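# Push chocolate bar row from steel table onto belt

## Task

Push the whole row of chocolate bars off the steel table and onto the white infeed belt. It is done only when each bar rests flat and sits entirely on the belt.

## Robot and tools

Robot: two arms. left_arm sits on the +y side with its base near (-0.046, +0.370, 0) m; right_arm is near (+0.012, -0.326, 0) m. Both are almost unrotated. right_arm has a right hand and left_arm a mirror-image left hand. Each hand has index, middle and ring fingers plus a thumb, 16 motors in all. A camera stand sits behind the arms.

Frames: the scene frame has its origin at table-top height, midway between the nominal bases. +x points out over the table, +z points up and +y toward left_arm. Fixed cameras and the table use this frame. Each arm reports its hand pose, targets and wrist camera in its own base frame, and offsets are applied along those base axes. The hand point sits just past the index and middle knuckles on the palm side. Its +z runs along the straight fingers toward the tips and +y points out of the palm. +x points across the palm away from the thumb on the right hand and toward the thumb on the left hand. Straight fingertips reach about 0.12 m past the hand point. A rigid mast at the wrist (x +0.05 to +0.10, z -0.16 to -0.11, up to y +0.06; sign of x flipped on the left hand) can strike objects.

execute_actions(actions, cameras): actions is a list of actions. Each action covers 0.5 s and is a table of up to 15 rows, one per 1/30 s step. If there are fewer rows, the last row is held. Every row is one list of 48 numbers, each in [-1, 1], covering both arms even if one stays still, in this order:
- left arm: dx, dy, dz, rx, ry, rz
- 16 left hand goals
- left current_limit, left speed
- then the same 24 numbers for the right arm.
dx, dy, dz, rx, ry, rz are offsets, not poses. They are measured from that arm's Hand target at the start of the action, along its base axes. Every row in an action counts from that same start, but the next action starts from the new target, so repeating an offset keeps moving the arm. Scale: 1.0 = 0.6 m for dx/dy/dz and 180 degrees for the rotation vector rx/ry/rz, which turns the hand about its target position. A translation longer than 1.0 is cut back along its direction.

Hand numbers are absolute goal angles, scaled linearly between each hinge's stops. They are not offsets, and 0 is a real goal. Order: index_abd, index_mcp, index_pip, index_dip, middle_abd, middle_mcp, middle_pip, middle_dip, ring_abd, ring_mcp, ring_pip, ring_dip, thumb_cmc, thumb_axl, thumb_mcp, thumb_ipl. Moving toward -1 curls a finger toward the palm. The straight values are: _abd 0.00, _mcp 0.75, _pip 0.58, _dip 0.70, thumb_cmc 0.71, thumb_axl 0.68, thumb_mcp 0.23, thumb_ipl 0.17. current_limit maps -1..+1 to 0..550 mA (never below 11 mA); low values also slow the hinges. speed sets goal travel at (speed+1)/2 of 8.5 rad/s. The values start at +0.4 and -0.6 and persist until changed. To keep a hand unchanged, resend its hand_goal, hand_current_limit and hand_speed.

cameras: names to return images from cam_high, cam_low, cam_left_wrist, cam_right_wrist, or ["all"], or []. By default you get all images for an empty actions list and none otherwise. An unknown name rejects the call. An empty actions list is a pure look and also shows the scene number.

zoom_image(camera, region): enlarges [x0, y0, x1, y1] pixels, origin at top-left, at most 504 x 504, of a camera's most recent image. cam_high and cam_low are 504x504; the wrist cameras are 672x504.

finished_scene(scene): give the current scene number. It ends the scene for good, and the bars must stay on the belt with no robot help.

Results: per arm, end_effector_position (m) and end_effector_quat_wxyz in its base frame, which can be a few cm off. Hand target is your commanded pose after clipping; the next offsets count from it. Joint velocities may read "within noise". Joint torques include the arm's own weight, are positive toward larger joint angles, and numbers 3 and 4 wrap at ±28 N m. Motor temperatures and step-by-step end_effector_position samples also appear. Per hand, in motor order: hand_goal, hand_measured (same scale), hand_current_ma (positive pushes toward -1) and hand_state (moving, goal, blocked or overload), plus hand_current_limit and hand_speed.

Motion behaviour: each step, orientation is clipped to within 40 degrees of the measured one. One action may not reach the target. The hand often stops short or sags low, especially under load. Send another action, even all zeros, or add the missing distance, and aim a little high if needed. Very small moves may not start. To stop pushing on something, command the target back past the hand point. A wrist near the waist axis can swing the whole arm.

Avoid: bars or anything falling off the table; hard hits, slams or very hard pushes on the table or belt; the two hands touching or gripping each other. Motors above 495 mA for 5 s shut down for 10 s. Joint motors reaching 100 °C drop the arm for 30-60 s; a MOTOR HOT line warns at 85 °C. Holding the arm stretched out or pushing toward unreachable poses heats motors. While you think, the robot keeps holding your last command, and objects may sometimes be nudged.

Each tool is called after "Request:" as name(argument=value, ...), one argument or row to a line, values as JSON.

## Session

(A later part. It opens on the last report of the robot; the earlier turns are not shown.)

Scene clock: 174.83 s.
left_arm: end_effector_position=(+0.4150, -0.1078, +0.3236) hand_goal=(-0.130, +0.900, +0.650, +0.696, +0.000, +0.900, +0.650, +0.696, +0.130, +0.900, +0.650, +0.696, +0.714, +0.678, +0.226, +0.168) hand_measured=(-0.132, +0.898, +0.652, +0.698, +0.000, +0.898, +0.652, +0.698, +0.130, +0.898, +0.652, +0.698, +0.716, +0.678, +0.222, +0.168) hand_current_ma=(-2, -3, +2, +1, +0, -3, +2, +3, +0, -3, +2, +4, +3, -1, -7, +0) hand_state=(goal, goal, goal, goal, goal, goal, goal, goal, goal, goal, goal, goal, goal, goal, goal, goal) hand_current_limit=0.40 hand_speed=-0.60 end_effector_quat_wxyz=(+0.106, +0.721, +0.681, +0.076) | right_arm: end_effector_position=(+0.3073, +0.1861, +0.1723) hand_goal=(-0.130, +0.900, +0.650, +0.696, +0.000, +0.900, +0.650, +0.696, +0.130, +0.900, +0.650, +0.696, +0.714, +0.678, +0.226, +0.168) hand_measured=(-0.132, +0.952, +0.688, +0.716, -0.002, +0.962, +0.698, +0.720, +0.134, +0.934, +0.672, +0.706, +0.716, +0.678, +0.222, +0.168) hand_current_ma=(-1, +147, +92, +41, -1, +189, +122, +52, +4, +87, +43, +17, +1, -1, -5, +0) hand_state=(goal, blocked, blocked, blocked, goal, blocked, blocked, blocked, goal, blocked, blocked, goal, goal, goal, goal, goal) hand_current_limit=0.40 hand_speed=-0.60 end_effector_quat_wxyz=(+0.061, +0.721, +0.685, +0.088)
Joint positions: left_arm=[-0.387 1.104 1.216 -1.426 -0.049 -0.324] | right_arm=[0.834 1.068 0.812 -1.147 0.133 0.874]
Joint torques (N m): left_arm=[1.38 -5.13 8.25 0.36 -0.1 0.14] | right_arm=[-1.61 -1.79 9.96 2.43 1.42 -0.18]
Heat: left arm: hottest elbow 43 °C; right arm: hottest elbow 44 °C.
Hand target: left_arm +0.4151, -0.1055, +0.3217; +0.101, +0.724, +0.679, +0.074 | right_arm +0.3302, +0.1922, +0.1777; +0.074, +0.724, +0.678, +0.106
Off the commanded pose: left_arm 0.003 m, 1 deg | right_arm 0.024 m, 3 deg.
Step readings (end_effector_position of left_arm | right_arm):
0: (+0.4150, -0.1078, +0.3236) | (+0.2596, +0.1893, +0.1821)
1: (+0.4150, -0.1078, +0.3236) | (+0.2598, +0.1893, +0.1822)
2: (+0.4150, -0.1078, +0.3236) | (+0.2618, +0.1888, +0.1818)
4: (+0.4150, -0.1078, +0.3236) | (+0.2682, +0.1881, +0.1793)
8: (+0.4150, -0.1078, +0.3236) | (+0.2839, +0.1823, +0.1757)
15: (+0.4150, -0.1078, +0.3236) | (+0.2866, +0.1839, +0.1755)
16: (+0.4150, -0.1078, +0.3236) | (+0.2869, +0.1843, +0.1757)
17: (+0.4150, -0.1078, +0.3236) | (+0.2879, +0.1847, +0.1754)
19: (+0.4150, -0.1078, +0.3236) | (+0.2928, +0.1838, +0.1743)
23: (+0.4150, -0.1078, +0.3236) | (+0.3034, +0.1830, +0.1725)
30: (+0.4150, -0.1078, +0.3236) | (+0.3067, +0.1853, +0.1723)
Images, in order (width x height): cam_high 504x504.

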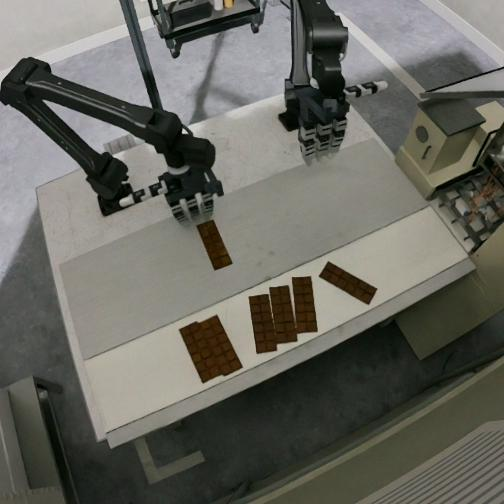

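Request:
execute_actions(
  actions=[
    [[0,0,0,0,0,0,-0.13,0.90,0.65,0.696,0,0.90,0.65,0.696,0.13,0.90,0.65,0.696,0.714,0.678,0.226,0.168,0.4,-0.6,0.0,0.025,0.01,0,0,0,-0.13,0.90,0.65,0.696,0,0.90,0.65,0.696,0.13,0.90,0.65,0.696,0.714,0.678,0.226,0.168,0.4,-0.6]],
    [[0,0,0,0,0,0,-0.13,0.90,0.65,0.696,0,0.90,0.65,0.696,0.13,0.90,0.65,0.696,0.714,0.678,0.226,0.168,0.4,-0.6,0.035,0,0,0,0,0,-0.13,0.90,0.65,0.696,0,0.90,0.65,0.696,0.13,0.90,0.65,0.696,0.714,0.678,0.226,0.168,0.4,-0.6]],
  ],
  cameras=["cam_high"],
)

Request:
zoom_image(
  camera="cam_high",
  region=[140, 180, 280, 320],
)

Scene clock: 176.80 s.
left_arm: end_effector_position=(+0.4150, -0.1078, +0.3236) hand_goal=(-0.130, +0.900, +0.650, +0.696, +0.000, +0.900, +0.650, +0.696, +0.130, +0.900, +0.650, +0.696, +0.714, +0.678, +0.226, +0.168) hand_measured=(-0.132, +0.898, +0.652, +0.698, +0.000, +0.898, +0.652, +0.698, +0.130, +0.898, +0.652, +0.698, +0.716, +0.678, +0.222, +0.168) hand_current_ma=(-2, -3, +2, +1, +0, -3, +2, +3, +0, -3, +2, +4, +3, -1, -7, +0) hand_state=(goal, goal, goal, goal, goal, goal, goal, goal, goal, goal, goal, goal, goal, goal, goal, goal) hand_current_limit=0.40 hand_speed=-0.60 end_effector_quat_wxyz=(+0.106, +0.721, +0.681, +0.076) | right_arm: end_effector_position=(+0.3222, +0.1956, +0.1709) hand_goal=(-0.130, +0.900, +0.650, +0.696, +0.000, +0.900, +0.650, +0.696, +0.130, +0.900, +0.650, +0.696, +0.714, +0.678, +0.226, +0.168) hand_measured=(-0.118, +0.964, +0.698, +0.722, +0.024, +0.982, +0.714, +0.730, +0.174, +0.974, +0.694, +0.720, +0.716, +0.678, +0.222, +0.168) hand_current_ma=(+16, +198, +126, +56, +42, +279, +182, +78, +91, +242, +112, +49, +1, -1, -5, +0) hand_state=(goal, blocked, blocked, blocked, blocked, blocked, blocked, blocked, blocked, blocked, blocked, blocked, goal, goal, goal, goal) hand_current_limit=0.40 hand_speed=-0.60 end_effector_quat_wxyz=(+0.063, +0.716, +0.691, +0.075)
Joint positions: left_arm=[-0.387 1.104 1.216 -1.426 -0.049 -0.324] | right_arm=[0.818 1.132 0.857 -1.151 0.133 0.845]
Joint torques (N m): left_arm=[1.44 -5.13 8.24 0.36 -0.1 0.14] | right_arm=[-1.61 -2.55 11.43 2.62 1.29 -0.04]
Heat: left arm: hottest elbow 43 °C; right arm: hottest elbow 44 °C.
Hand target: left_arm +0.4151, -0.1055, +0.3217; +0.101, +0.724, +0.679, +0.074 | right_arm +0.3513, +0.2071, +0.1838; +0.074, +0.724, +0.678, +0.106
Off the commanded pose: left_arm 0.003 m, 1 deg | right_arm 0.034 m, 4 deg.
Step readings (end_effector_position of left_arm | right_arm):
0: (+0.4150, -0.1078, +0.3236) | (+0.3073, +0.1861, +0.1723)
1: (+0.4150, -0.1078, +0.3236) | (+0.3073, +0.1862, +0.1725)
2: (+0.4150, -0.1078, +0.3236) | (+0.3077, +0.1866, +0.1727)
4: (+0.4150, -0.1078, +0.3236) | (+0.3093, +0.1879, +0.1728)
8: (+0.4150, -0.1078, +0.3236) | (+0.3123, +0.1920, +0.1730)
15: (+0.4150, -0.1078, +0.3236) | (+0.3125, +0.1929, +0.1731)
16: (+0.4150, -0.1078, +0.3236) | (+0.3126, +0.1930, +0.1731)
17: (+0.4150, -0.1078, +0.3236) | (+0.3129, +0.1932, +0.1733)
19: (+0.4150, -0.1078, +0.3236) | (+0.3147, +0.1942, +0.1729)
23: (+0.4150, -0.1078, +0.3236) | (+0.3203, +0.1945, +0.1713)
30: (+0.4150, -0.1078, +0.3236) | (+0.3220, +0.1952, +0.1708)
Images, in order (width x height): cam_high 504x504.

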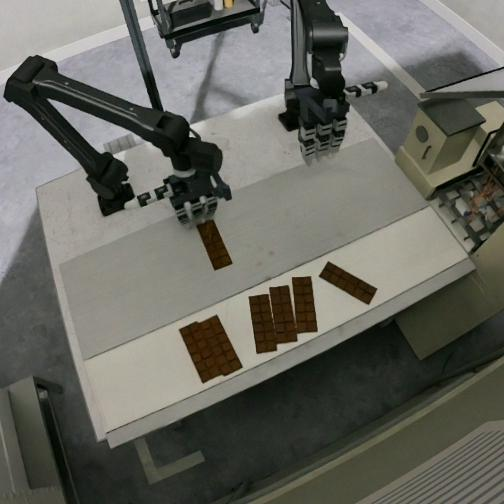

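Scaled by 3.600 from the camera's 504x504 image, which has a finer 720x720 frame.

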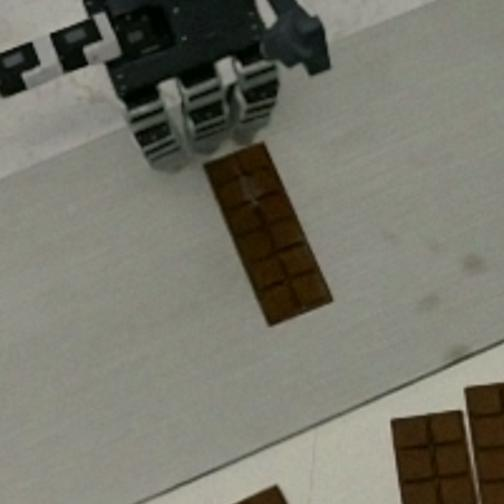

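Request:
execute_actions(
  actions=[
    [[0,0,0,0,0,0,-0.13,0.90,0.65,0.696,0,0.90,0.65,0.696,0.13,0.90,0.65,0.696,0.714,0.678,0.226,0.168,0.4,-0.6,0.025,0,0.02,0,0,0,-0.13,0.90,0.65,0.696,0,0.90,0.65,0.696,0.13,0.90,0.65,0.696,0.714,0.678,0.226,0.168,0.4,-0.6]],
    [[0,0,0,0,0,0,-0.13,0.90,0.65,0.696,0,0.90,0.65,0.696,0.13,0.90,0.65,0.696,0.714,0.678,0.226,0.168,0.4,-0.6,0.035,0,0,0,0,0,-0.13,0.90,0.65,0.696,0,0.90,0.65,0.696,0.13,0.90,0.65,0.696,0.714,0.678,0.226,0.168,0.4,-0.6]],
    [[0,0,0,0,0,0,-0.13,0.90,0.65,0.696,0,0.90,0.65,0.696,0.13,0.90,0.65,0.696,0.714,0.678,0.226,0.168,0.4,-0.6,0.035,0,0,0,0,0,-0.13,0.90,0.65,0.696,0,0.90,0.65,0.696,0.13,0.90,0.65,0.696,0.714,0.678,0.226,0.168,0.4,-0.6]],
  ],
  cameras=["cam_high"],
)

Request:
zoom_image(
  camera="cam_high",
  region=[140, 180, 280, 320],
)

Scene clock: 179.37 s.
left_arm: end_effector_position=(+0.4150, -0.1078, +0.3236) hand_goal=(-0.130, +0.900, +0.650, +0.696, +0.000, +0.900, +0.650, +0.696, +0.130, +0.900, +0.650, +0.696, +0.714, +0.678, +0.226, +0.168) hand_measured=(-0.132, +0.898, +0.652, +0.698, +0.000, +0.898, +0.652, +0.698, +0.130, +0.898, +0.652, +0.698, +0.716, +0.678, +0.222, +0.168) hand_current_ma=(-2, -3, +2, +1, +0, -3, +2, +3, +0, -3, +2, +4, +3, -1, -7, +0) hand_state=(goal, goal, goal, goal, goal, goal, goal, goal, goal, goal, goal, goal, goal, goal, goal, goal) hand_current_limit=0.40 hand_speed=-0.60 end_effector_quat_wxyz=(+0.106, +0.721, +0.681, +0.076) | right_arm: end_effector_position=(+0.3833, +0.1956, +0.1756) hand_goal=(-0.130, +0.900, +0.650, +0.696, +0.000, +0.900, +0.650, +0.696, +0.130, +0.900, +0.650, +0.696, +0.714, +0.678, +0.226, +0.168) hand_measured=(-0.128, +0.904, +0.652, +0.698, +0.006, +0.950, +0.690, +0.720, +0.140, +0.950, +0.682, +0.716, +0.716, +0.678, +0.222, +0.168) hand_current_ma=(+2, +4, +2, +3, +7, +142, +97, +48, +14, +138, +73, +37, +1, -1, -5, +0) hand_state=(goal, goal, goal, goal, goal, blocked, blocked, blocked, goal, blocked, blocked, goal, goal, goal, goal, goal) hand_current_limit=0.40 hand_speed=-0.60 end_effector_quat_wxyz=(+0.068, +0.723, +0.684, +0.073)
Joint positions: left_arm=[-0.387 1.104 1.216 -1.426 -0.049 -0.324] | right_arm=[0.697 1.259 0.968 -1.125 0.126 0.742]
Joint torques (N m): left_arm=[1.38 -5.19 8.24 0.36 -0.1 0.14] | right_arm=[-0.79 -6.3 12 1.87 0.58 -0.13]
Heat: left arm: hottest elbow 43 °C; right arm: hottest elbow 44 °C.
Hand target: left_arm +0.4151, -0.1055, +0.3217; +0.101, +0.724, +0.679, +0.074 | right_arm +0.4082, +0.2072, +0.1959; +0.074, +0.724, +0.678, +0.106
Off the commanded pose: left_arm 0.003 m, 1 deg | right_arm 0.034 m, 4 deg.
Step readings (end_effector_position of left_arm | right_arm):
0: (+0.4150, -0.1078, +0.3236) | (+0.3222, +0.1956, +0.1709)
1: (+0.4150, -0.1078, +0.3236) | (+0.3223, +0.1958, +0.1711)
2: (+0.4150, -0.1078, +0.3236) | (+0.3228, +0.1958, +0.1714)
4: (+0.4150, -0.1078, +0.3236) | (+0.3275, +0.1952, +0.1725)
8: (+0.4150, -0.1078, +0.3236) | (+0.3398, +0.1939, +0.1740)
15: (+0.4150, -0.1078, +0.3236) | (+0.3432, +0.1946, +0.1745)
16: (+0.4150, -0.1078, +0.3236) | (+0.3433, +0.1948, +0.1747)
17: (+0.4150, -0.1078, +0.3236) | (+0.3440, +0.1949, +0.1748)
19: (+0.4150, -0.1078, +0.3236) | (+0.3484, +0.1947, +0.1749)
23: (+0.4150, -0.1078, +0.3236) | (+0.3603, +0.1936, +0.1752)
30: (+0.4150, -0.1078, +0.3236) | (+0.3636, +0.1947, +0.1752)
31: (+0.4150, -0.1078, +0.3236) | (+0.3638, +0.1947, +0.1754)
32: (+0.4150, -0.1078, +0.3236) | (+0.3643, +0.1950, +0.1754)
34: (+0.4150, -0.1078, +0.3236) | (+0.3683, +0.1950, +0.1752)
38: (+0.4150, -0.1078, +0.3236) | (+0.3799, +0.1944, +0.1755)
45: (+0.4150, -0.1078, +0.3236) | (+0.3833, +0.1954, +0.1756)
Images, in order (width x height): cam_high 504x504.

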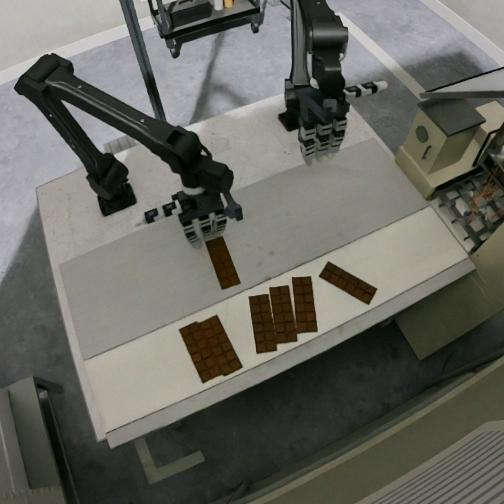

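Scaled by 3.600 from the camera's 504x504 image, which has a finer 720x720 frame.

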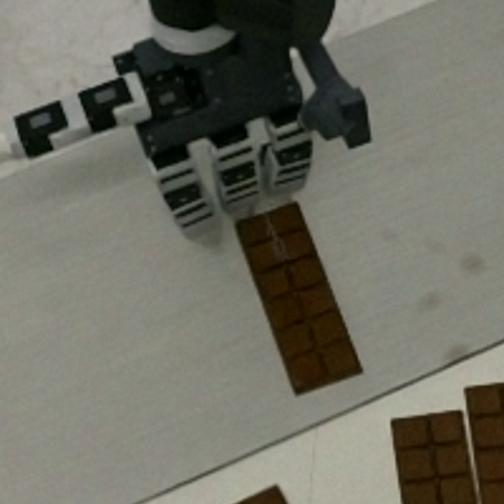

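Request:
execute_actions(
  actions=[
    [[0,0,0,0,0,0,-0.13,0.90,0.65,0.696,0,0.90,0.65,0.696,0.13,0.90,0.65,0.696,0.714,0.678,0.226,0.168,0.4,-0.6,0.04,-0.006,0.001,0,0,0,-0.13,0.90,0.65,0.696,0,0.90,0.65,0.696,0.13,0.90,0.65,0.696,0.714,0.678,0.226,0.168,0.4,-0.6]],
    [[0,0,0,0,0,0,-0.13,0.90,0.65,0.696,0,0.90,0.65,0.696,0.13,0.90,0.65,0.696,0.714,0.678,0.226,0.168,0.4,-0.6,0.05,-0.006,0.001,0,0,0,-0.13,0.90,0.65,0.696,0,0.90,0.65,0.696,0.13,0.90,0.65,0.696,0.714,0.678,0.226,0.168,0.4,-0.6]],
    [[0,0,0,0,0,0,-0.13,0.90,0.65,0.696,0,0.90,0.65,0.696,0.13,0.90,0.65,0.696,0.714,0.678,0.226,0.168,0.4,-0.6,0.05,-0.006,0.001,0,0,0,-0.13,0.90,0.65,0.696,0,0.90,0.65,0.696,0.13,0.90,0.65,0.696,0.714,0.678,0.226,0.168,0.4,-0.6]],
  ],
  cameras=["cam_high"],
)

Request:
zoom_image(
  camera="cam_high",
  region=[160, 240, 300, 380],
)

Scene clock: 182.97 s.
left_arm: end_effector_position=(+0.4150, -0.1078, +0.3236) hand_goal=(-0.130, +0.900, +0.650, +0.696, +0.000, +0.900, +0.650, +0.696, +0.130, +0.900, +0.650, +0.696, +0.714, +0.678, +0.226, +0.168) hand_measured=(-0.132, +0.898, +0.652, +0.698, +0.000, +0.898, +0.652, +0.698, +0.130, +0.898, +0.652, +0.698, +0.716, +0.678, +0.222, +0.168) hand_current_ma=(-2, -3, +2, +1, +0, -3, +2, +3, +0, -3, +2, +4, +3, -1, -7, +0) hand_state=(goal, goal, goal, goal, goal, goal, goal, goal, goal, goal, goal, goal, goal, goal, goal, goal) hand_current_limit=0.40 hand_speed=-0.60 end_effector_quat_wxyz=(+0.106, +0.721, +0.681, +0.076) | right_arm: end_effector_position=(+0.4658, +0.1884, +0.1774) hand_goal=(-0.130, +0.900, +0.650, +0.696, +0.000, +0.900, +0.650, +0.696, +0.130, +0.900, +0.650, +0.696, +0.714, +0.678, +0.226, +0.168) hand_measured=(-0.130, +0.910, +0.658, +0.700, +0.002, +0.944, +0.686, +0.716, +0.134, +0.936, +0.674, +0.710, +0.716, +0.678, +0.222, +0.168) hand_current_ma=(+0, +16, +12, +4, +2, +119, +82, +41, +3, +92, +49, +26, +1, -1, -5, +0) hand_state=(goal, goal, goal, goal, goal, blocked, blocked, blocked, goal, blocked, blocked, goal, goal, goal, goal, goal) hand_current_limit=0.40 hand_speed=-0.60 end_effector_quat_wxyz=(+0.064, +0.724, +0.683, +0.075)
Joint positions: left_arm=[-0.387 1.104 1.216 -1.426 -0.049 -0.324] | right_arm=[0.551 1.42 1.126 -1.104 0.094 0.601]
Joint torques (N m): left_arm=[1.38 -5.13 8.24 0.36 -0.1 0.14] | right_arm=[-0.73 -8.88 12.11 1.87 0.51 -0.14]
Heat: left arm: hottest elbow 43 °C; right arm: hottest elbow 45 °C.
Hand target: left_arm +0.4151, -0.1055, +0.3217; +0.101, +0.724, +0.679, +0.074 | right_arm +0.4922, +0.1963, +0.1975; +0.074, +0.724, +0.678, +0.106
Off the commanded pose: left_arm 0.003 m, 1 deg | right_arm 0.034 m, 4 deg.
Step readings (end_effector_position of left_arm | right_arm):
0: (+0.4150, -0.1078, +0.3236) | (+0.3834, +0.1956, +0.1756)
1: (+0.4150, -0.1078, +0.3236) | (+0.3835, +0.1957, +0.1756)
2: (+0.4150, -0.1078, +0.3236) | (+0.3844, +0.1958, +0.1756)
4: (+0.4150, -0.1078, +0.3236) | (+0.3890, +0.1951, +0.1754)
8: (+0.4150, -0.1078, +0.3236) | (+0.4028, +0.1923, +0.1760)
15: (+0.4150, -0.1078, +0.3236) | (+0.4071, +0.1928, +0.1762)
16: (+0.4150, -0.1078, +0.3236) | (+0.4073, +0.1930, +0.1762)
17: (+0.4150, -0.1078, +0.3236) | (+0.4082, +0.1932, +0.1762)
19: (+0.4150, -0.1078, +0.3236) | (+0.4139, +0.1929, +0.1760)
23: (+0.4150, -0.1078, +0.3236) | (+0.4305, +0.1896, +0.1764)
30: (+0.4150, -0.1078, +0.3236) | (+0.4361, +0.1901, +0.1768)
31: (+0.4150, -0.1078, +0.3236) | (+0.4364, +0.1904, +0.1770)
32: (+0.4150, -0.1078, +0.3236) | (+0.4374, +0.1907, +0.1770)
34: (+0.4150, -0.1078, +0.3236) | (+0.4435, +0.1906, +0.1770)
38: (+0.4150, -0.1078, +0.3236) | (+0.4597, +0.1879, +0.1771)
45: (+0.4150, -0.1078, +0.3236) | (+0.4653, +0.1878, +0.1774)
Images, in order (width x height): cam_high 504x504.

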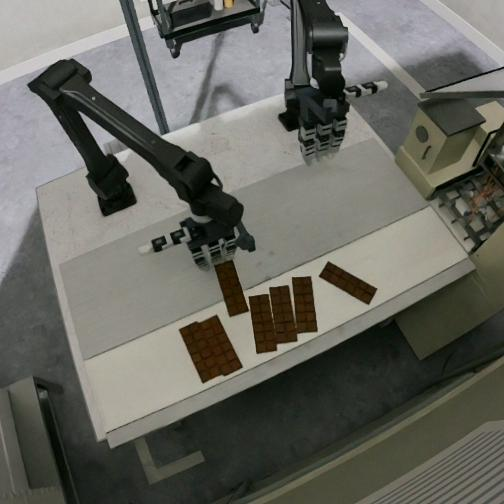

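Scaled by 3.600 from the camera's 504x504 image, which has a finer 720x720 frame.

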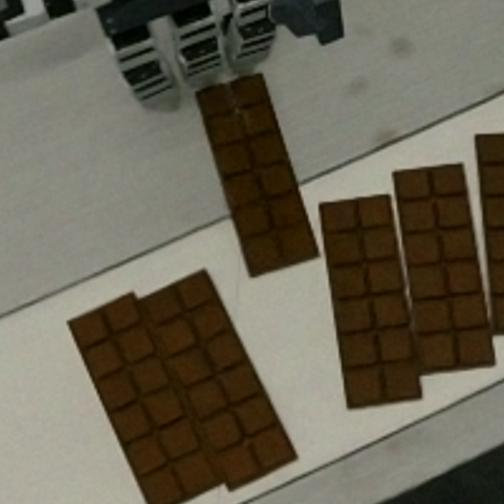

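Request:
execute_actions(
  actions=[
    [[0,0,0,0,0,0,-0.13,0.90,0.65,0.696,0,0.90,0.65,0.696,0.13,0.90,0.65,0.696,0.714,0.678,0.226,0.168,0.4,-0.6,0.045,-0.013,0.004,0,0,0,-0.13,0.90,0.65,0.696,0,0.90,0.65,0.696,0.13,0.90,0.65,0.696,0.714,0.678,0.226,0.168,0.4,-0.6]],
    [[0,0,0,0,0,0,-0.13,0.90,0.65,0.696,0,0.90,0.65,0.696,0.13,0.90,0.65,0.696,0.714,0.678,0.226,0.168,0.4,-0.6,0.045,-0.013,0.003,0,0,0,-0.13,0.90,0.65,0.696,0,0.90,0.65,0.696,0.13,0.90,0.65,0.696,0.714,0.678,0.226,0.168,0.4,-0.6]],
    [[0,0,0,0,0,0,-0.13,0.90,0.65,0.696,0,0.90,0.65,0.696,0.13,0.90,0.65,0.696,0.714,0.678,0.226,0.168,0.4,-0.6,0.045,-0.013,0.003,0,0,0,-0.13,0.90,0.65,0.696,0,0.90,0.65,0.696,0.13,0.90,0.65,0.696,0.714,0.678,0.226,0.168,0.4,-0.6]],
  ],
  cameras=["cam_high"],
)

Request:
zoom_image(
  camera="cam_high",
  region=[160, 240, 300, 380],
)

Scene clock: 186.37 s.
left_arm: end_effector_position=(+0.4150, -0.1078, +0.3236) hand_goal=(-0.130, +0.900, +0.650, +0.696, +0.000, +0.900, +0.650, +0.696, +0.130, +0.900, +0.650, +0.696, +0.714, +0.678, +0.226, +0.168) hand_measured=(-0.132, +0.898, +0.652, +0.698, +0.000, +0.898, +0.652, +0.698, +0.130, +0.898, +0.652, +0.698, +0.716, +0.678, +0.222, +0.168) hand_current_ma=(-2, -3, +2, +1, +0, -3, +2, +3, +0, -3, +2, +4, +3, -1, -7, +0) hand_state=(goal, goal, goal, goal, goal, goal, goal, goal, goal, goal, goal, goal, goal, goal, goal, goal) hand_current_limit=0.40 hand_speed=-0.60 end_effector_quat_wxyz=(+0.106, +0.721, +0.681, +0.076) | right_arm: end_effector_position=(+0.5516, +0.1698, +0.1820) hand_goal=(-0.130, +0.900, +0.650, +0.696, +0.000, +0.900, +0.650, +0.696, +0.130, +0.900, +0.650, +0.696, +0.714, +0.678, +0.226, +0.168) hand_measured=(-0.130, +0.902, +0.652, +0.698, -0.002, +0.926, +0.670, +0.708, +0.130, +0.906, +0.654, +0.700, +0.716, +0.678, +0.222, +0.168) hand_current_ma=(+0, +1, +3, +3, -1, +60, +40, +20, +0, +10, +4, +4, +1, -1, -5, +0) hand_state=(goal, goal, goal, goal, goal, blocked, blocked, goal, goal, goal, goal, goal, goal, goal, goal, goal) hand_current_limit=0.40 hand_speed=-0.60 end_effector_quat_wxyz=(+0.064, +0.725, +0.681, +0.084)
Joint positions: left_arm=[-0.387 1.104 1.216 -1.426 -0.049 -0.324] | right_arm=[0.422 1.577 1.309 -1.101 0.065 0.478]
Joint torques (N m): left_arm=[1.44 -5.13 8.25 0.36 -0.1 0.14] | right_arm=[-0.62 -11.93 12.48 1.05 0.36 -0.15]
Heat: left arm: hottest elbow 43 °C; right arm: hottest elbow 45 °C.
Hand target: left_arm +0.4151, -0.1055, +0.3217; +0.101, +0.724, +0.679, +0.074 | right_arm +0.5732, +0.1731, +0.2036; +0.074, +0.724, +0.678, +0.106
Off the commanded pose: left_arm 0.003 m, 1 deg | right_arm 0.031 m, 3 deg.
Step readings (end_effector_position of left_arm | right_arm):
0: (+0.4150, -0.1078, +0.3236) | (+0.4658, +0.1884, +0.1774)
1: (+0.4150, -0.1078, +0.3236) | (+0.4659, +0.1886, +0.1776)
2: (+0.4150, -0.1078, +0.3236) | (+0.4668, +0.1887, +0.1777)
4: (+0.4150, -0.1078, +0.3236) | (+0.4725, +0.1877, +0.1778)
8: (+0.4150, -0.1078, +0.3236) | (+0.4885, +0.1824, +0.1785)
15: (+0.4150, -0.1078, +0.3236) | (+0.4945, +0.1808, +0.1789)
16: (+0.4150, -0.1078, +0.3236) | (+0.4947, +0.1810, +0.1789)
17: (+0.4150, -0.1078, +0.3236) | (+0.4958, +0.1814, +0.1791)
19: (+0.4150, -0.1078, +0.3236) | (+0.5017, +0.1813, +0.1796)
23: (+0.4150, -0.1078, +0.3236) | (+0.5170, +0.1766, +0.1798)
30: (+0.4150, -0.1078, +0.3236) | (+0.5226, +0.1747, +0.1802)
31: (+0.4150, -0.1078, +0.3236) | (+0.5229, +0.1749, +0.1803)
32: (+0.4150, -0.1078, +0.3236) | (+0.5240, +0.1751, +0.1806)
34: (+0.4150, -0.1078, +0.3236) | (+0.5304, +0.1751, +0.1812)
38: (+0.4150, -0.1078, +0.3236) | (+0.5460, +0.1706, +0.1815)
45: (+0.4150, -0.1078, +0.3236) | (+0.5511, +0.1693, +0.1818)
Images, in order (width x height): cam_high 504x504.

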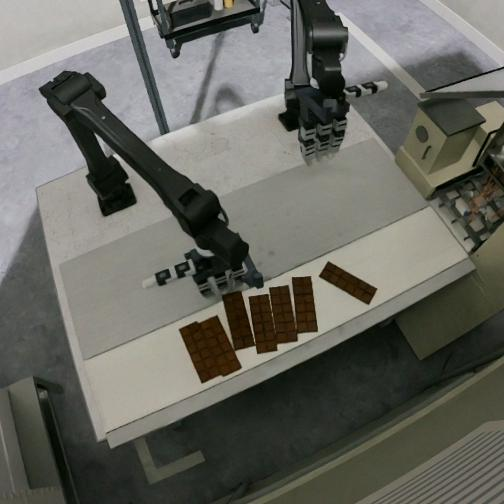

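Scaled by 3.600 from the camera's 504x504 image, which has a finer 720x720 frame.

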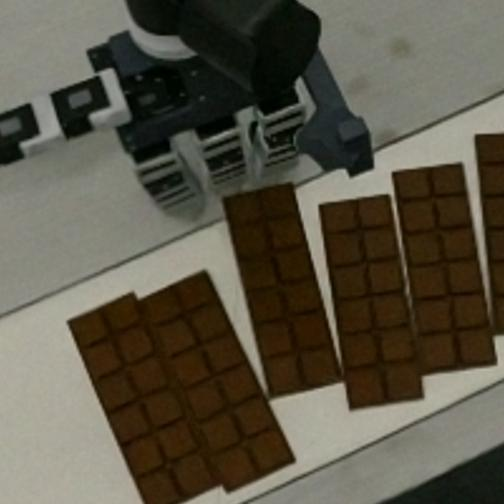

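Request:
execute_actions(
  actions=[
    [[0,0,0,0,0,0,-0.13,0.90,0.65,0.696,0,0.90,0.65,0.696,0.13,0.90,0.65,0.696,0.714,0.678,0.226,0.168,0.4,-0.6,0.04,-0.013,0.003,0,0,0,-0.13,0.90,0.65,0.696,0,0.90,0.65,0.696,0.13,0.90,0.65,0.696,0.714,0.678,0.226,0.168,0.4,-0.6]],
    [[0,0,0,0,0,0,-0.13,0.90,0.65,0.696,0,0.90,0.65,0.696,0.13,0.90,0.65,0.696,0.714,0.678,0.226,0.168,0.4,-0.6,0.012,-0.003,0.0,0,0,0,-0.13,0.90,0.65,0.696,0,0.90,0.65,0.696,0.13,0.90,0.65,0.696,0.714,0.678,0.226,0.168,0.4,-0.6]],
    [[0,0,0,0,0,0,-0.13,0.90,0.65,0.696,0,0.90,0.65,0.696,0.13,0.90,0.65,0.696,0.714,0.678,0.226,0.168,0.4,-0.6,-0.07,0,0.0,0,0,0,-0.13,0.90,0.65,0.696,0,0.90,0.65,0.696,0.13,0.90,0.65,0.696,0.714,0.678,0.226,0.168,0.4,-0.6]],
  ],
  cameras=["cam_high"],
)

Request:
zoom_image(
  camera="cam_high",
  region=[160, 240, 300, 380],
)

Scene clock: 188.90 s.
left_arm: end_effector_position=(+0.4150, -0.1078, +0.3236) hand_goal=(-0.130, +0.900, +0.650, +0.696, +0.000, +0.900, +0.650, +0.696, +0.130, +0.900, +0.650, +0.696, +0.714, +0.678, +0.226, +0.168) hand_measured=(-0.132, +0.898, +0.652, +0.698, +0.000, +0.898, +0.652, +0.698, +0.130, +0.898, +0.652, +0.698, +0.716, +0.678, +0.222, +0.168) hand_current_ma=(-2, -3, +2, +1, +0, -3, +2, +3, +0, -3, +2, +4, +3, -1, -7, +0) hand_state=(goal, goal, goal, goal, goal, goal, goal, goal, goal, goal, goal, goal, goal, goal, goal, goal) hand_current_limit=0.40 hand_speed=-0.60 end_effector_quat_wxyz=(+0.106, +0.721, +0.681, +0.076) | right_arm: end_effector_position=(+0.5624, +0.1588, +0.1952) hand_goal=(-0.130, +0.900, +0.650, +0.696, +0.000, +0.900, +0.650, +0.696, +0.130, +0.900, +0.650, +0.696, +0.714, +0.678, +0.226, +0.168) hand_measured=(-0.130, +0.900, +0.652, +0.698, +0.000, +0.902, +0.652, +0.698, +0.130, +0.900, +0.652, +0.698, +0.716, +0.678, +0.222, +0.168) hand_current_ma=(+0, +0, +2, +3, +0, +1, +2, +3, +0, +0, +2, +2, +1, -1, -5, +0) hand_state=(goal, goal, goal, goal, goal, goal, goal, goal, goal, goal, goal, goal, goal, goal, goal, goal) hand_current_limit=0.40 hand_speed=-0.60 end_effector_quat_wxyz=(+0.069, +0.724, +0.680, +0.093)
Joint positions: left_arm=[-0.387 1.104 1.216 -1.426 -0.049 -0.324] | right_arm=[0.392 1.572 1.331 -1.106 0.062 0.447]
Joint torques (N m): left_arm=[1.44 -5.19 8.24 0.36 -0.1 0.14] | right_arm=[0.97 -14.15 8.32 1.29 0.33 0.09]
Heat: left arm: hottest elbow 43 °C; right arm: hottest elbow 45 °C.
Hand target: left_arm +0.4151, -0.1055, +0.3217; +0.101, +0.724, +0.679, +0.074 | right_arm +0.5624, +0.1634, +0.2054; +0.074, +0.724, +0.678, +0.106
Off the commanded pose: left_arm 0.003 m, 1 deg | right_arm 0.011 m, 2 deg.
Step readings (end_effector_position of left_arm | right_arm):
0: (+0.4150, -0.1078, +0.3236) | (+0.5516, +0.1698, +0.1820)
1: (+0.4150, -0.1078, +0.3236) | (+0.5518, +0.1697, +0.1819)
2: (+0.4150, -0.1078, +0.3236) | (+0.5526, +0.1699, +0.1821)
4: (+0.4150, -0.1078, +0.3236) | (+0.5583, +0.1698, +0.1828)
8: (+0.4150, -0.1078, +0.3236) | (+0.5726, +0.1657, +0.1830)
15: (+0.4150, -0.1078, +0.3236) | (+0.5785, +0.1632, +0.1832)
16: (+0.4150, -0.1078, +0.3236) | (+0.5785, +0.1632, +0.1832)
17: (+0.4150, -0.1078, +0.3236) | (+0.5789, +0.1630, +0.1833)
19: (+0.4150, -0.1078, +0.3236) | (+0.5807, +0.1619, +0.1833)
23: (+0.4150, -0.1078, +0.3236) | (+0.5842, +0.1626, +0.1835)
30: (+0.4150, -0.1078, +0.3236) | (+0.5854, +0.1628, +0.1837)
31: (+0.4150, -0.1078, +0.3236) | (+0.5854, +0.1628, +0.1837)
32: (+0.4150, -0.1078, +0.3236) | (+0.5854, +0.1628, +0.1839)
34: (+0.4150, -0.1078, +0.3236) | (+0.5827, +0.1616, +0.1840)
38: (+0.4150, -0.1078, +0.3236) | (+0.5683, +0.1588, +0.1857)
45: (+0.4150, -0.1078, +0.3236) | (+0.5629, +0.1585, +0.1957)
Images, in order (width x height): cam_high 504x504.

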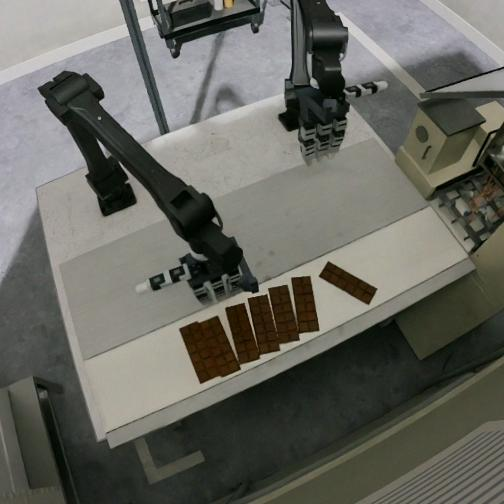

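Scaled by 3.600 from the camera's 504x504 image, which has a finer 720x720 frame.

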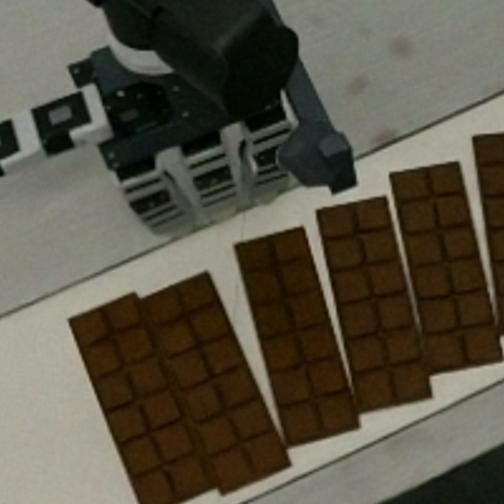

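Request:
execute_actions(
  actions=[
    [[0,0,0,0,0,0,-0.13,0.90,0.65,0.696,0,0.90,0.65,0.696,0.13,0.90,0.65,0.696,0.714,0.678,0.226,0.168,0.4,-0.6,-0.1,0,0.02,0,0,0,-0.13,0.90,0.65,0.696,0,0.90,0.65,0.696,0.13,0.90,0.65,0.696,0.714,0.678,0.226,0.168,0.4,-0.6]],
    [[0,0,0,0,0,0,-0.13,0.90,0.65,0.696,0,0.90,0.65,0.696,0.13,0.90,0.65,0.696,0.714,0.678,0.226,0.168,0.4,-0.6,-0.1,0,0.1,0,0,0,-0.13,0.90,0.65,0.696,0,0.90,0.65,0.696,0.13,0.90,0.65,0.696,0.714,0.678,0.226,0.168,0.4,-0.6]],
  ],
  cameras=["cam_high"],
)

Request:
zoom_image(
  camera="cam_high",
  region=[160, 220, 400, 460],
)

Scene clock: 191.13 s.
left_arm: end_effector_position=(+0.4150, -0.1078, +0.3236) hand_goal=(-0.130, +0.900, +0.650, +0.696, +0.000, +0.900, +0.650, +0.696, +0.130, +0.900, +0.650, +0.696, +0.714, +0.678, +0.226, +0.168) hand_measured=(-0.132, +0.898, +0.652, +0.698, +0.000, +0.898, +0.652, +0.698, +0.130, +0.898, +0.652, +0.698, +0.716, +0.678, +0.222, +0.168) hand_current_ma=(-2, -3, +2, +1, +0, -3, +2, +3, +0, -3, +2, +4, +3, -1, -7, +0) hand_state=(goal, goal, goal, goal, goal, goal, goal, goal, goal, goal, goal, goal, goal, goal, goal, goal) hand_current_limit=0.40 hand_speed=-0.60 end_effector_quat_wxyz=(+0.106, +0.721, +0.681, +0.076) | right_arm: end_effector_position=(+0.4409, +0.1595, +0.2686) hand_goal=(-0.130, +0.900, +0.650, +0.696, +0.000, +0.900, +0.650, +0.696, +0.130, +0.900, +0.650, +0.696, +0.714, +0.678, +0.226, +0.168) hand_measured=(-0.130, +0.898, +0.652, +0.698, +0.000, +0.898, +0.652, +0.698, +0.130, +0.898, +0.652, +0.698, +0.716, +0.678, +0.222, +0.168) hand_current_ma=(+0, -1, +1, +2, +0, -2, +1, +3, +0, -2, +1, +2, +1, -1, -5, +0) hand_state=(goal, goal, goal, goal, goal, goal, goal, goal, goal, goal, goal, goal, goal, goal, goal, goal) hand_current_limit=0.40 hand_speed=-0.60 end_effector_quat_wxyz=(+0.073, +0.722, +0.680, +0.101)
Joint positions: left_arm=[-0.387 1.104 1.216 -1.426 -0.049 -0.324] | right_arm=[0.522 1.251 1.193 -1.281 0.094 0.571]
Joint torques (N m): left_arm=[1.38 -5.13 8.24 0.36 -0.1 0.14] | right_arm=[0.85 -7.94 10.19 0.53 0.37 0.06]
Heat: left arm: hottest elbow 43 °C; right arm: hottest elbow 45 °C.
Hand target: left_arm +0.4151, -0.1055, +0.3217; +0.101, +0.724, +0.679, +0.074 | right_arm +0.4424, +0.1634, +0.2772; +0.074, +0.724, +0.678, +0.106
Off the commanded pose: left_arm 0.003 m, 1 deg | right_arm 0.010 m, 1 deg.
Step readings (end_effector_position of left_arm | right_arm):
0: (+0.4150, -0.1078, +0.3236) | (+0.5622, +0.1587, +0.1950)
1: (+0.4150, -0.1078, +0.3236) | (+0.5618, +0.1585, +0.1945)
2: (+0.4150, -0.1078, +0.3236) | (+0.5597, +0.1579, +0.1939)
4: (+0.4150, -0.1078, +0.3236) | (+0.5459, +0.1559, +0.1905)
8: (+0.4150, -0.1078, +0.3236) | (+0.5146, +0.1581, +0.1932)
15: (+0.4150, -0.1078, +0.3236) | (+0.5053, +0.1640, +0.2144)
16: (+0.4150, -0.1078, +0.3236) | (+0.5050, +0.1634, +0.2148)
17: (+0.4150, -0.1078, +0.3236) | (+0.5024, +0.1631, +0.2150)
19: (+0.4150, -0.1078, +0.3236) | (+0.4898, +0.1600, +0.2179)
23: (+0.4150, -0.1078, +0.3236) | (+0.4616, +0.1605, +0.2442)
30: (+0.4150, -0.1078, +0.3236) | (+0.4411, +0.1606, +0.2735)
Images, in order (width x height): cam_high 504x504.

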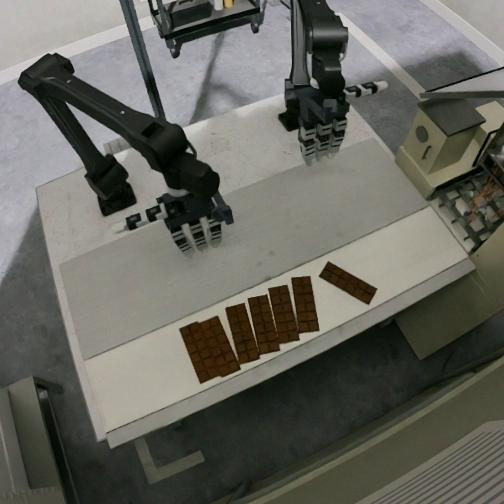

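Scaled by 2.100 from the camera's 504x504 image, which has a finer 720x720 frame.

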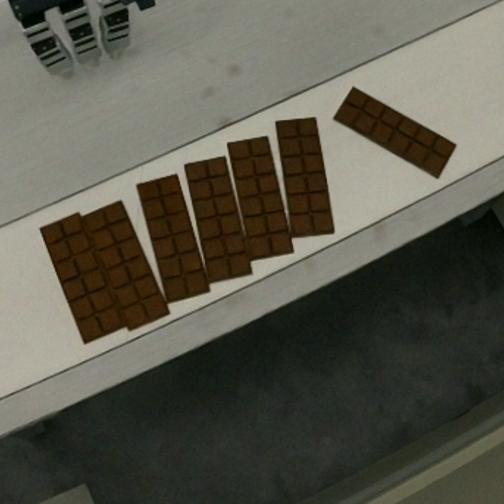

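Request:
finished_scene(
  scene=1,
)

The scene is finished: the task was done.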